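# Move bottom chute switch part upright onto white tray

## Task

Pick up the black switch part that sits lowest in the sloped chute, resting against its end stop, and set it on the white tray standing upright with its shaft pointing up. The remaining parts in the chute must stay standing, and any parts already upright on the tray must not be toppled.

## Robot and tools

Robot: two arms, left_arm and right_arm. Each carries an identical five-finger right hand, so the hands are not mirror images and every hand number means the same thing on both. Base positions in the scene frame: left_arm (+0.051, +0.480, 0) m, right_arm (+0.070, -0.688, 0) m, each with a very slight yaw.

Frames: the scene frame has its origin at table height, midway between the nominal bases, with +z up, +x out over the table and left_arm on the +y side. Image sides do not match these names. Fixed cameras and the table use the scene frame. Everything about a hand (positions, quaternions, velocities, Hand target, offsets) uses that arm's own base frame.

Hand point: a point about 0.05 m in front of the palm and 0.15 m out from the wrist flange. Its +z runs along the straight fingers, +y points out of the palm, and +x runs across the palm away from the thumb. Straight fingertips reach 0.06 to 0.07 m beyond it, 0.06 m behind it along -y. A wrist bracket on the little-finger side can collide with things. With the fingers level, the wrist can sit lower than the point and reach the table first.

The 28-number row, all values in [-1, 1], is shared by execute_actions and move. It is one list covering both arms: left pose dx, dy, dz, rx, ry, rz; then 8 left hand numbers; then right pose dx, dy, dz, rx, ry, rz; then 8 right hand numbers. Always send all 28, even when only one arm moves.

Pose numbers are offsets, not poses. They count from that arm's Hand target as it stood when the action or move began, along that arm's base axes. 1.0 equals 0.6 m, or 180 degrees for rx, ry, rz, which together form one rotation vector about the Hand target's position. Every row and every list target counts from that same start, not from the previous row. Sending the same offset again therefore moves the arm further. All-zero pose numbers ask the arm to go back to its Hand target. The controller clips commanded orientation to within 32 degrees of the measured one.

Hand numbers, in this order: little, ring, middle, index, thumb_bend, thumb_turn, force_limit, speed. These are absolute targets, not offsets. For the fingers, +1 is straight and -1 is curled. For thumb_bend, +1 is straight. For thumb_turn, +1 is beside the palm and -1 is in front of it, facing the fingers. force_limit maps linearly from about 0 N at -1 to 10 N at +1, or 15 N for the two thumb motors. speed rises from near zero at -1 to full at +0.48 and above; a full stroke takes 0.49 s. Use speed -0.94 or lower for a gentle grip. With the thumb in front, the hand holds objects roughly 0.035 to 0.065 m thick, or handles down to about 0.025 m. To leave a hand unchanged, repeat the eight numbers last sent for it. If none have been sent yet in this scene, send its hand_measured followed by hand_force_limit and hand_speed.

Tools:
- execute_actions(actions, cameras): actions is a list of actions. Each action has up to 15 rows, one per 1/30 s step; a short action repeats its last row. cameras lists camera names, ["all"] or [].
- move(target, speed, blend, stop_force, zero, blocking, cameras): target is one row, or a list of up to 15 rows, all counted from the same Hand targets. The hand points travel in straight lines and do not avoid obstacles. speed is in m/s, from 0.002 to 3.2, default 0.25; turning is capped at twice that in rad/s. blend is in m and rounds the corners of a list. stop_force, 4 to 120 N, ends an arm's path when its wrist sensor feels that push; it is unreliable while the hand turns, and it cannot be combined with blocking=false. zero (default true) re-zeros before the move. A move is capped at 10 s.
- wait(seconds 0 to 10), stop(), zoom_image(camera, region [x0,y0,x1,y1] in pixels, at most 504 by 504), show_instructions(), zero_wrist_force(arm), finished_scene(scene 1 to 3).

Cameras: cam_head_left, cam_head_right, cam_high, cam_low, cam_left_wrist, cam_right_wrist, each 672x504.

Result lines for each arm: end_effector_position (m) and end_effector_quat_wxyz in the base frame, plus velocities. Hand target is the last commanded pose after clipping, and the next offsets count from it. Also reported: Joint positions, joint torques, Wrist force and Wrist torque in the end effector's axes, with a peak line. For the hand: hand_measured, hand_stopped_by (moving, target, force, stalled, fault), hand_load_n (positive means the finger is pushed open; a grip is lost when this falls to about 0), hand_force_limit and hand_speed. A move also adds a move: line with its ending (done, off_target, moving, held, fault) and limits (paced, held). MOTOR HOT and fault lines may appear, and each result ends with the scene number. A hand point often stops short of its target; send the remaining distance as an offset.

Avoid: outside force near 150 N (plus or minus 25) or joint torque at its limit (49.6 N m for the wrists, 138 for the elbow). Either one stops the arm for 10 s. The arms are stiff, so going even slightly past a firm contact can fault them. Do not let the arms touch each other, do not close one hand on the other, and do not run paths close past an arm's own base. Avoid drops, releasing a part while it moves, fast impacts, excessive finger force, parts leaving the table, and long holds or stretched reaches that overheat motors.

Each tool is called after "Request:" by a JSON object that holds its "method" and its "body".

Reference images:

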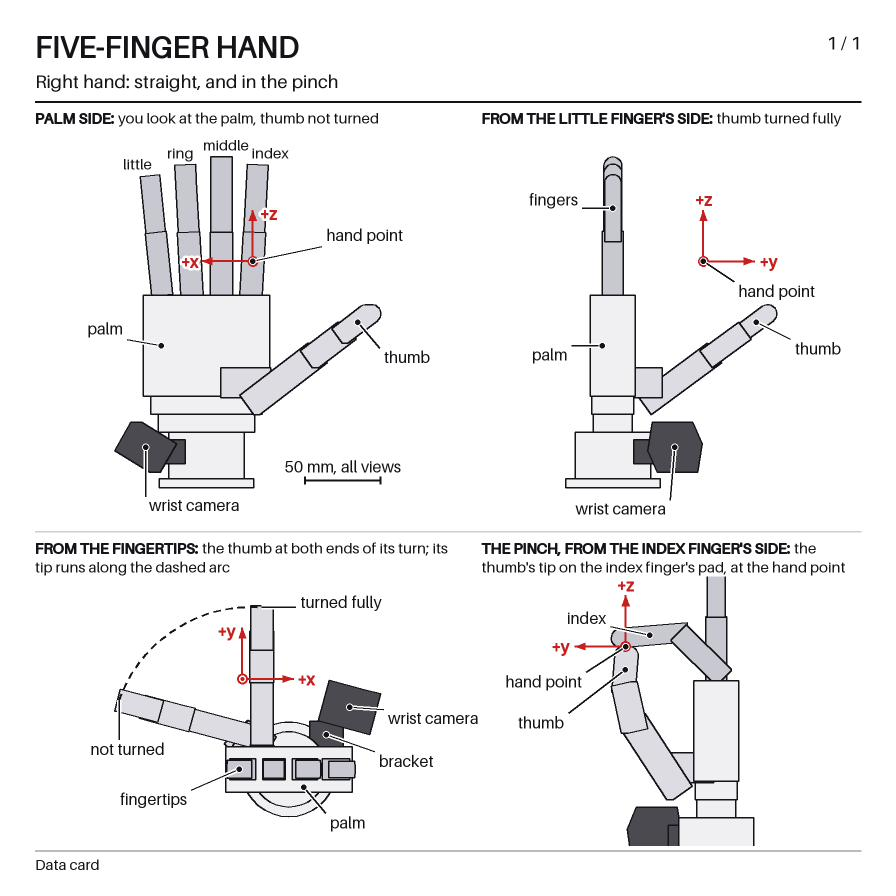

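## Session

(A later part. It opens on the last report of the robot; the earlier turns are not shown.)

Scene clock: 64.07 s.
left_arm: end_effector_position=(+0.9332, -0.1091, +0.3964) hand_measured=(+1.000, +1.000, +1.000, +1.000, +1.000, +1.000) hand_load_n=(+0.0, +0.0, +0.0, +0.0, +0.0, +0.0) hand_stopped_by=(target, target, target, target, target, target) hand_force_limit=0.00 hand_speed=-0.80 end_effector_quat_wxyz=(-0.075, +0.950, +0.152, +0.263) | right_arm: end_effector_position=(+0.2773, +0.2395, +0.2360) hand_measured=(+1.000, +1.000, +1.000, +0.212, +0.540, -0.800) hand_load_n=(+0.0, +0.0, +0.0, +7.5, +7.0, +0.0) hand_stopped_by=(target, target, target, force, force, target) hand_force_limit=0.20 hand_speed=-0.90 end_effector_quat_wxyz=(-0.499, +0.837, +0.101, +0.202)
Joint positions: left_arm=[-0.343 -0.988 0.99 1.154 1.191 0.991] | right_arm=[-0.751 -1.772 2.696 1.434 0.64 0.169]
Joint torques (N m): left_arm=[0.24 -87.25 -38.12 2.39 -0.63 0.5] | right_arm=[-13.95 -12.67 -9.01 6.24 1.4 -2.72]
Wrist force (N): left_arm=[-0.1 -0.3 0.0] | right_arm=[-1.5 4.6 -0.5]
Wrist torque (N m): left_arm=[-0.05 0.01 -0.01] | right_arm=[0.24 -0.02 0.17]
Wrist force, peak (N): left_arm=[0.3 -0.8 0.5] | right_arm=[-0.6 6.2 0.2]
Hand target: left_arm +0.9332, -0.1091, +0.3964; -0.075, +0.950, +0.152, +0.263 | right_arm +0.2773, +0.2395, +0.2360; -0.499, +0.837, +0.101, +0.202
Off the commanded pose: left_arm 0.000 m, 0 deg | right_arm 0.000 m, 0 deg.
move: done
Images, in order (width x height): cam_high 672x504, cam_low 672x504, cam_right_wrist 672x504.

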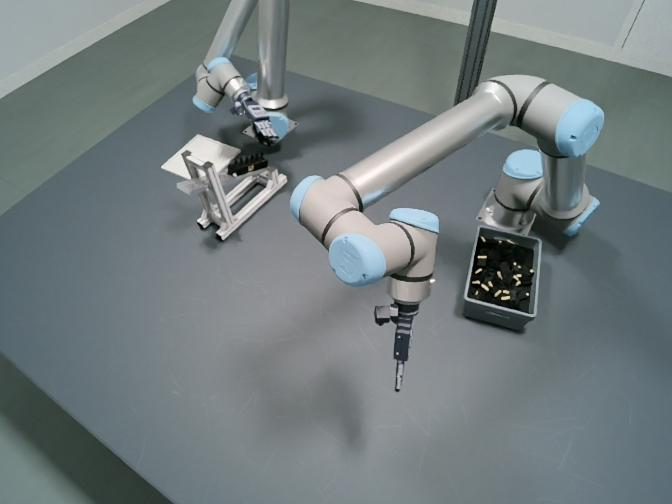

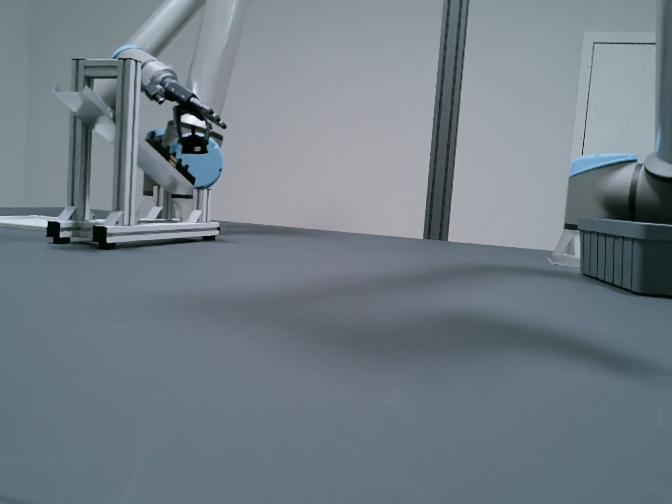

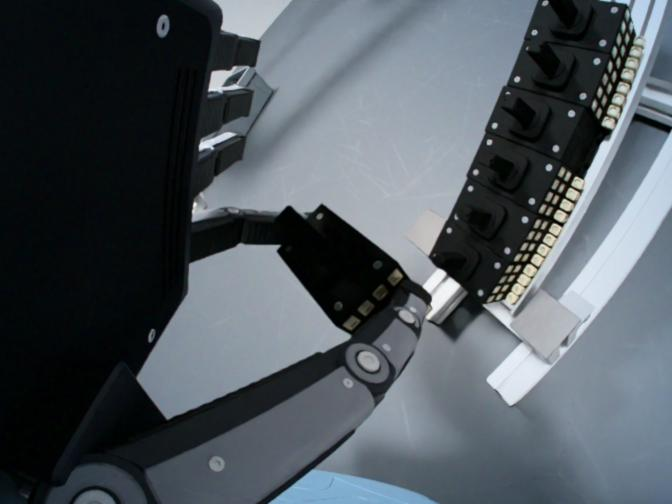

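Request:
{"method": "move", "body": {"target": [[0,0,0,0,0,0,1,1,1,1,1,1,0,-0.8,0.1095,-0.5488,-0.03,0,0,0,1,1,1,-0.1,0.1,-0.8,0.2,-0.9],[0,0,0,0,0,0,1,1,1,1,1,1,0,-0.8,0.1095,-0.5488,-0.28,0,0,0,1,1,1,-0.1,0.1,-0.8,0.2,-0.9]], "speed": 0.18, "blend": 0.03, "cameras": ["cam_right_wrist","cam_low","cam_head_left","cam_high"]}}

Request:
{"method": "zoom_image", "body": {"camera": "cam_low", "region": [0, 120, 120, 240]}}

Scene clock: 70.20 s.
left_arm: end_effector_position=(+0.9332, -0.1091, +0.3964) hand_measured=(+1.000, +1.000, +1.000, +1.000, +1.000, +1.000) hand_load_n=(+0.0, +0.0, +0.0, +0.0, +0.0, +0.0) hand_stopped_by=(target, target, target, target, target, target) hand_force_limit=0.00 hand_speed=-0.80 end_effector_quat_wxyz=(-0.075, +0.950, +0.152, +0.263) | right_arm: end_effector_position=(+0.3429, -0.0898, +0.0680) hand_measured=(+1.000, +1.000, +1.000, +0.212, +0.540, -0.800) hand_load_n=(+0.0, +0.0, +0.0, +7.5, +7.0, +0.0) hand_stopped_by=(target, target, target, force, force, target) hand_force_limit=0.20 hand_speed=-0.90 end_effector_quat_wxyz=(-0.499, +0.837, +0.101, +0.202)
Joint positions: left_arm=[-0.343 -0.988 0.99 1.154 1.191 0.991] | right_arm=[-1.242 -1.009 2.397 1.243 1.038 -0.228]
Joint torques (N m): left_arm=[3.41 -88.03 -36.91 3.05 -0.41 -0.3] | right_arm=[9.65 -35.44 -18.61 0.65 -3.01 1.78]
Wrist force (N): left_arm=[0.2 -0.2 0.2] | right_arm=[-1.6 4.5 -0.7]
Wrist torque (N m): left_arm=[-0.04 -0.04 0.00] | right_arm=[0.23 0.06 0.09]
Wrist force, peak (N): left_arm=[-0.1 -0.5 0.6] | right_arm=[-1.4 5.2 0.2]
Hand target: left_arm +0.9332, -0.1091, +0.3964; -0.075, +0.950, +0.152, +0.263 | right_arm +0.3430, -0.0898, +0.0680; -0.499, +0.837, +0.101, +0.202
Off the commanded pose: left_arm 0.000 m, 0 deg | right_arm 0.000 m, 0 deg.
move: done
Images, in order (width x height): cam_head_left 672x504, cam_high 672x504, cam_low 672x504, cam_right_wrist 672x504.

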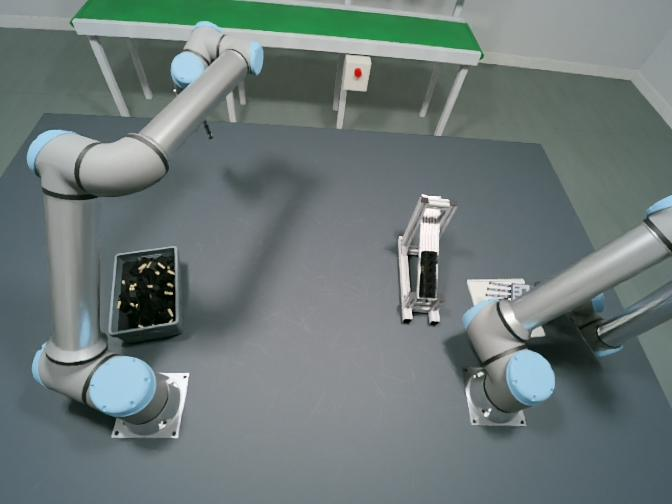

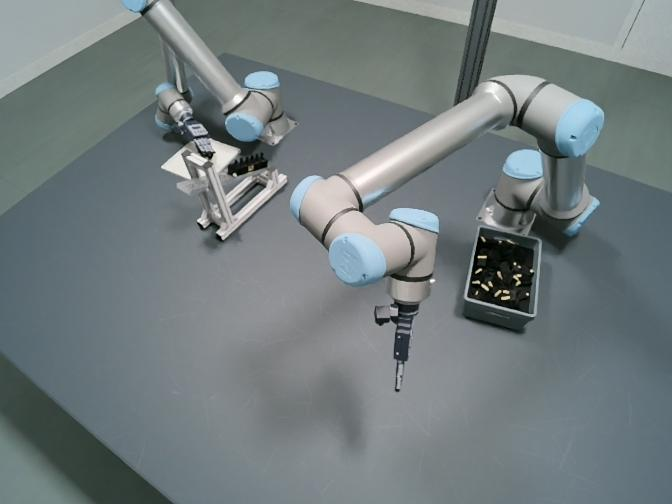

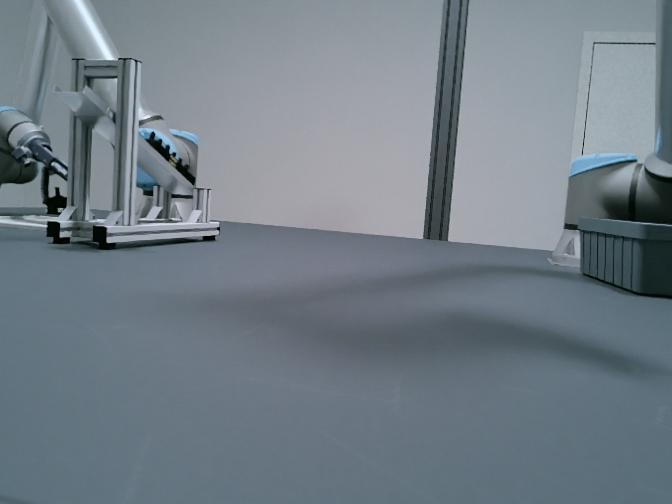

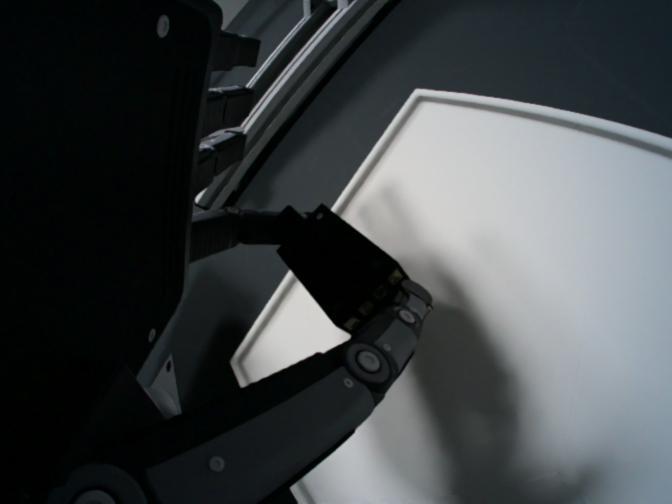

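Scaled by 4.200 from the camera's 672x504 image, which has a finer 960x720 frame.

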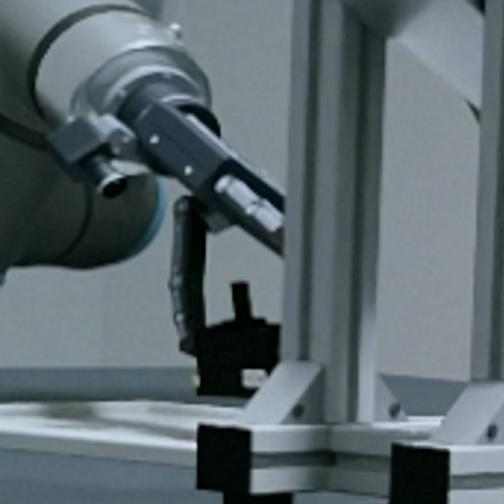

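Request:
{"method": "move", "body": {"target": [0,0,0,0,0,0,1,1,1,1,1,1,0,-0.8,0,0,-0.065,0,0,0,1,1,1,-0.1,0.1,-0.8,0.2,-0.9], "speed": 0.025, "stop_force": 4, "cameras": ["cam_right_wrist","cam_low"]}}

Request:
{"method": "zoom_image", "body": {"camera": "cam_low", "region": [0, 120, 120, 240]}}

Scene clock: 75.03 s.
left_arm: end_effector_position=(+0.9332, -0.1091, +0.3964) hand_measured=(+1.000, +1.000, +1.000, +1.000, +1.000, +1.000) hand_load_n=(+0.0, +0.0, +0.0, +0.0, +0.0, +0.0) hand_stopped_by=(target, target, target, target, target, target) hand_force_limit=0.00 hand_speed=-0.80 end_effector_quat_wxyz=(-0.075, +0.950, +0.152, +0.263) | right_arm: end_effector_position=(+0.3429, -0.0897, +0.0411) hand_measured=(+1.000, +1.000, +1.000, +0.212, +0.540, -0.800) hand_load_n=(+0.5, +0.0, +0.0, +8.0, +7.5, +0.5) hand_stopped_by=(target, target, target, force, force, target) hand_force_limit=0.20 hand_speed=-0.90 end_effector_quat_wxyz=(-0.499, +0.837, +0.101, +0.202)
Joint positions: left_arm=[-0.343 -0.988 0.99 1.154 1.191 0.991] | right_arm=[-1.242 -0.945 2.39 1.186 1.038 -0.228]
Joint torques (N m): left_arm=[-0.09 -90.31 -37.89 2.86 -0.76 0.23] | right_arm=[4.79 -54.22 13.44 6.16 -0.4 1.63]
Wrist force (N): left_arm=[0.2 -0.1 0.2] | right_arm=[-1.6 4.4 -0.5]
Wrist torque (N m): left_arm=[-0.02 -0.03 0.01] | right_arm=[0.18 0.04 0.10]
Wrist force, peak (N): left_arm=[0.1 -0.8 0.3] | right_arm=[-1.9 4.6 -0.4]
Hand target: left_arm +0.9332, -0.1091, +0.3964; -0.075, +0.950, +0.152, +0.263 | right_arm +0.3429, -0.0897, +0.0411; -0.499, +0.837, +0.101, +0.202 (not the last commanded pose)
Off the commanded pose: left_arm 0.000 m, 0 deg | right_arm 0.012 m, 0 deg.
move: contact (right_arm)
Images, in order (width x height): cam_low 672x504, cam_right_wrist 672x504.

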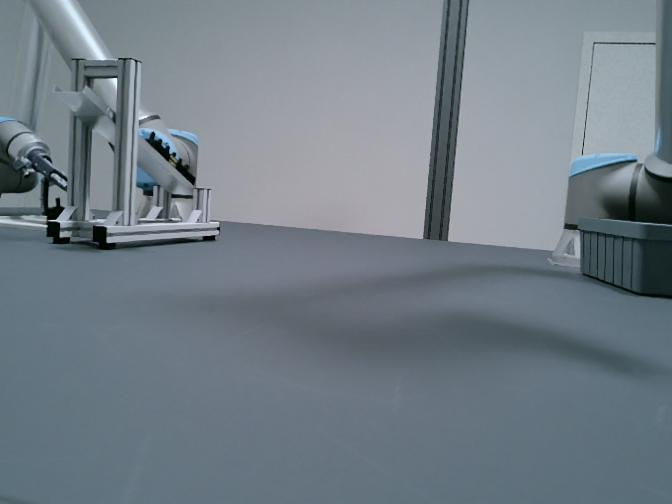

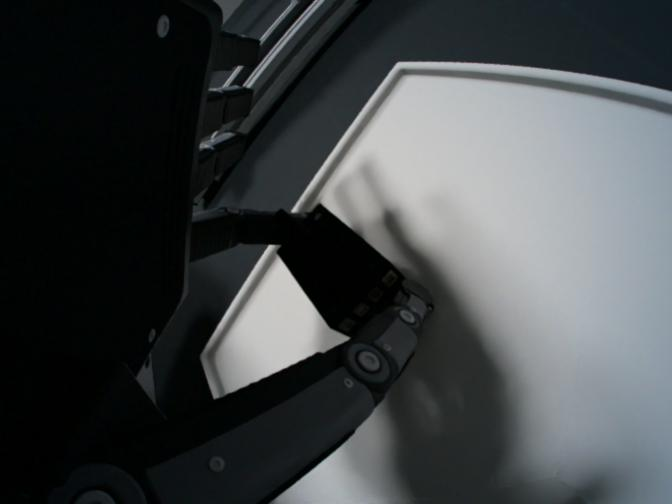

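Scaled by 4.200 from the camera's 672x504 image, which has a finer 960x720 frame.

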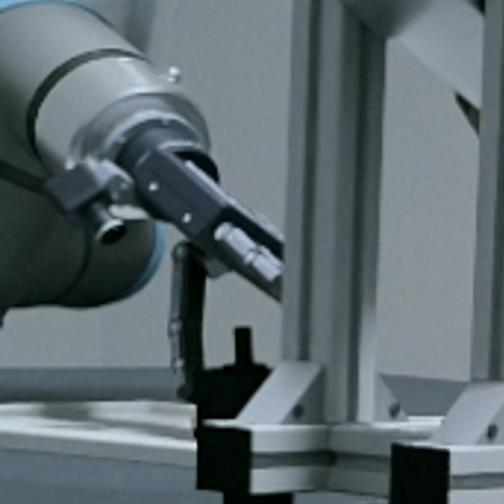

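Request:
{"method": "move", "body": {"target": [0,0,0,0,0,0,1,1,1,1,1,1,0,-0.8,0,0,0,0,0,0,1,1,1,0.6,0.88,-0.8,0.2,-0.85], "cameras": ["cam_right_wrist"]}}

Request:
{"method": "zoom_image", "body": {"camera": "cam_right_wrist", "region": [230, 130, 530, 430]}}

Scene clock: 81.47 s.
left_arm: end_effector_position=(+0.9332, -0.1091, +0.3964) hand_measured=(+1.000, +1.000, +1.000, +1.000, +1.000, +1.000) hand_load_n=(+0.0, +0.0, +0.0, +0.0, +0.0, +0.0) hand_stopped_by=(target, target, target, target, target, target) hand_force_limit=0.00 hand_speed=-0.80 end_effector_quat_wxyz=(-0.075, +0.950, +0.152, +0.263) | right_arm: end_effector_position=(+0.3429, -0.0897, +0.0411) hand_measured=(+1.000, +1.000, +1.000, +0.600, +0.880, -0.800) hand_load_n=(+0.0, +0.0, +0.0, +0.0, +0.0, +0.0) hand_stopped_by=(target, target, target, target, target, target) hand_force_limit=0.20 hand_speed=-0.85 end_effector_quat_wxyz=(-0.499, +0.837, +0.101, +0.202)
Joint positions: left_arm=[-0.343 -0.988 0.99 1.154 1.191 0.991] | right_arm=[-1.242 -0.945 2.39 1.186 1.038 -0.228]
Joint torques (N m): left_arm=[0.99 -89.25 -36.91 2.72 -0.88 -0.24] | right_arm=[4.35 -54.08 11.75 4.95 -0.45 1.62]
Wrist force (N): left_arm=[-0.3 -0.2 0.3] | right_arm=[-1.4 4.0 -0.9]
Wrist torque (N m): left_arm=[-0.05 0.02 -0.02] | right_arm=[0.19 0.05 0.09]
Wrist force, peak (N): left_arm=[-0.2 -0.6 0.5] | right_arm=[-1.7 4.8 -0.5]
Hand target: left_arm +0.9332, -0.1091, +0.3964; -0.075, +0.950, +0.152, +0.263 | right_arm +0.3429, -0.0897, +0.0411; -0.499, +0.837, +0.101, +0.202
Off the commanded pose: left_arm 0.000 m, 0 deg | right_arm 0.000 m, 0 deg.
move: done
Images, in order (width x height): cam_right_wrist 672x504.

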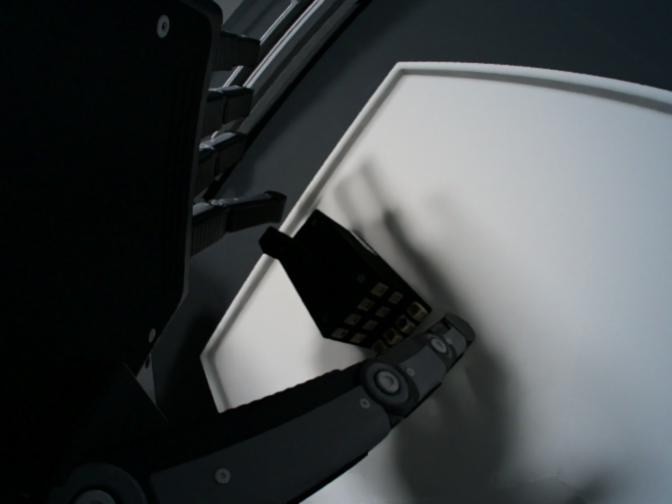

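Scaled by 1.680 from the camera's 672x504 image, which has a finer 960x720 frame.

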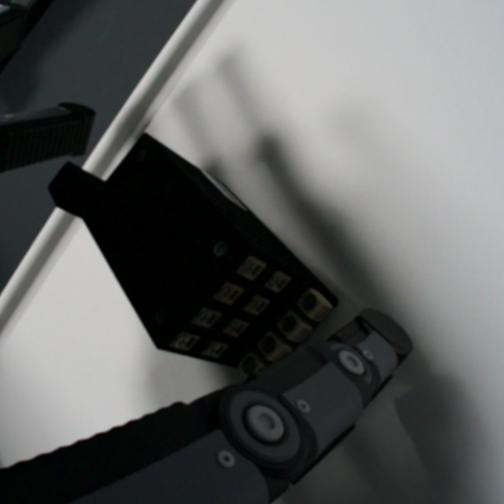

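Request:
{"method": "move", "body": {"target": [0,0,0,0,0,0,1,1,1,1,1,1,0,-0.8,0,-0.003,0.22,0,0,0,1,1,1,0.6,0.88,-0.8,0.2,-0.85], "speed": 0.12, "cameras": ["cam_right_wrist","cam_low","cam_high"]}}

Request:
{"method": "zoom_image", "body": {"camera": "cam_high", "region": [140, 80, 300, 240]}}

Request:
{"method": "zoom_image", "body": {"camera": "cam_low", "region": [0, 120, 120, 240]}}

Scene clock: 86.10 s.
left_arm: end_effector_position=(+0.9332, -0.1091, +0.3964) hand_measured=(+1.000, +1.000, +1.000, +1.000, +1.000, +1.000) hand_load_n=(-0.5, +0.0, +0.0, +0.0, +0.5, +0.0) hand_stopped_by=(target, target, target, target, target, target) hand_force_limit=0.00 hand_speed=-0.80 end_effector_quat_wxyz=(-0.075, +0.950, +0.152, +0.263) | right_arm: end_effector_position=(+0.3429, -0.0915, +0.1731) hand_measured=(+1.000, +1.000, +1.000, +0.600, +0.880, -0.800) hand_load_n=(+0.0, +0.0, +0.0, +0.0, +0.0, +0.0) hand_stopped_by=(target, target, target, target, target, target) hand_force_limit=0.20 hand_speed=-0.85 end_effector_quat_wxyz=(-0.499, +0.837, +0.101, +0.202)
Joint positions: left_arm=[-0.343 -0.988 0.99 1.154 1.191 0.991] | right_arm=[-1.244 -1.249 2.39 1.49 1.04 -0.229]
Joint torques (N m): left_arm=[0.25 -88.23 -37.22 2.64 -0.76 0.34] | right_arm=[-13.74 -44 -30.03 5.9 2.37 -2.56]
Wrist force (N): left_arm=[-0.1 -0.1 0.1] | right_arm=[-1.2 3.8 -0.5]
Wrist torque (N m): left_arm=[-0.02 0.01 0.00] | right_arm=[0.15 0.02 0.16]
Wrist force, peak (N): left_arm=[0.1 -0.8 0.6] | right_arm=[-1.7 5.1 -0.6]
Hand target: left_arm +0.9332, -0.1091, +0.3964; -0.075, +0.950, +0.152, +0.263 | right_arm +0.3429, -0.0915, +0.1731; -0.499, +0.837, +0.101, +0.202
Off the commanded pose: left_arm 0.000 m, 0 deg | right_arm 0.000 m, 0 deg.
move: done
Images, in order (width x height): cam_high 672x504, cam_low 672x504, cam_right_wrist 672x504.

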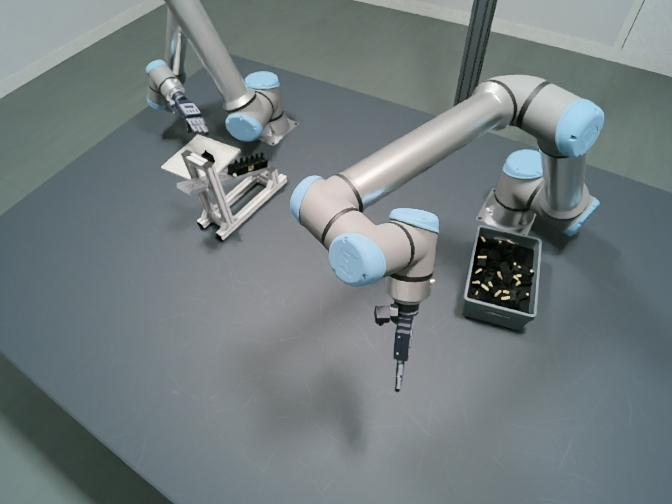

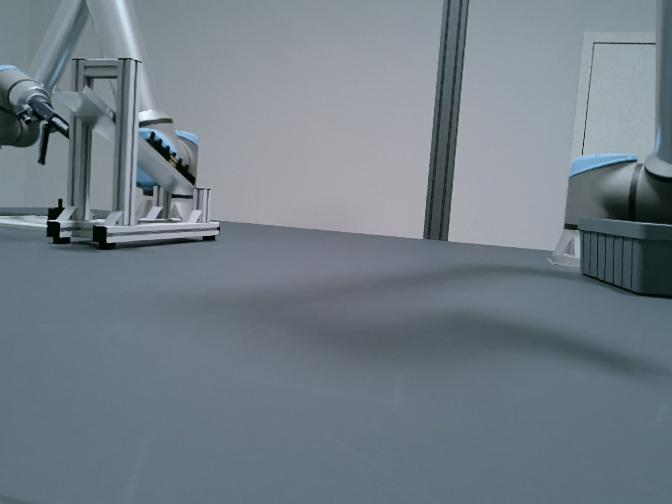

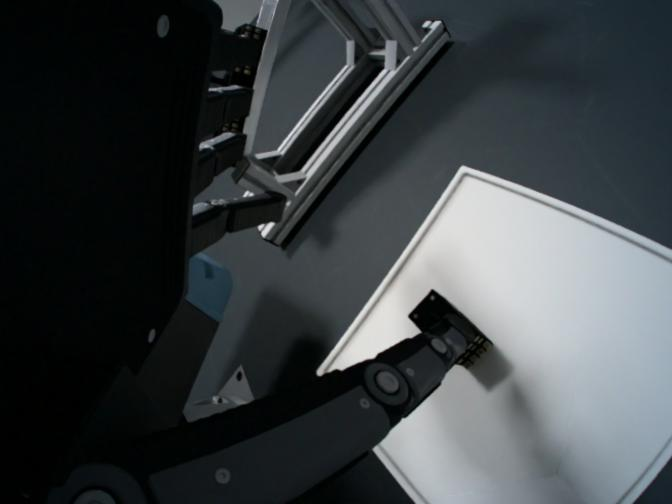

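Scaled by 3.150 from the camera's 672x504 image, which has a finer 960x720 frame.

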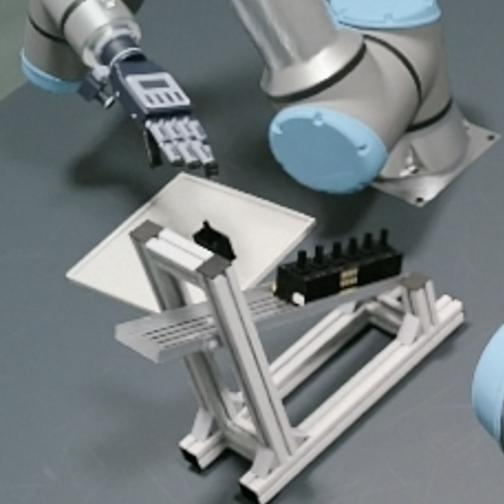

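Scaled by 4.200 from the camera's 672x504 image, which has a finer 960x720 frame.

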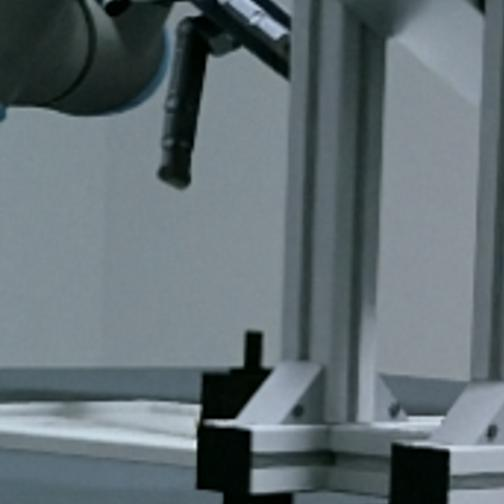

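Request:
{"method": "finished_scene", "body": {"scene": 2}}

The scene is finished: the task was done.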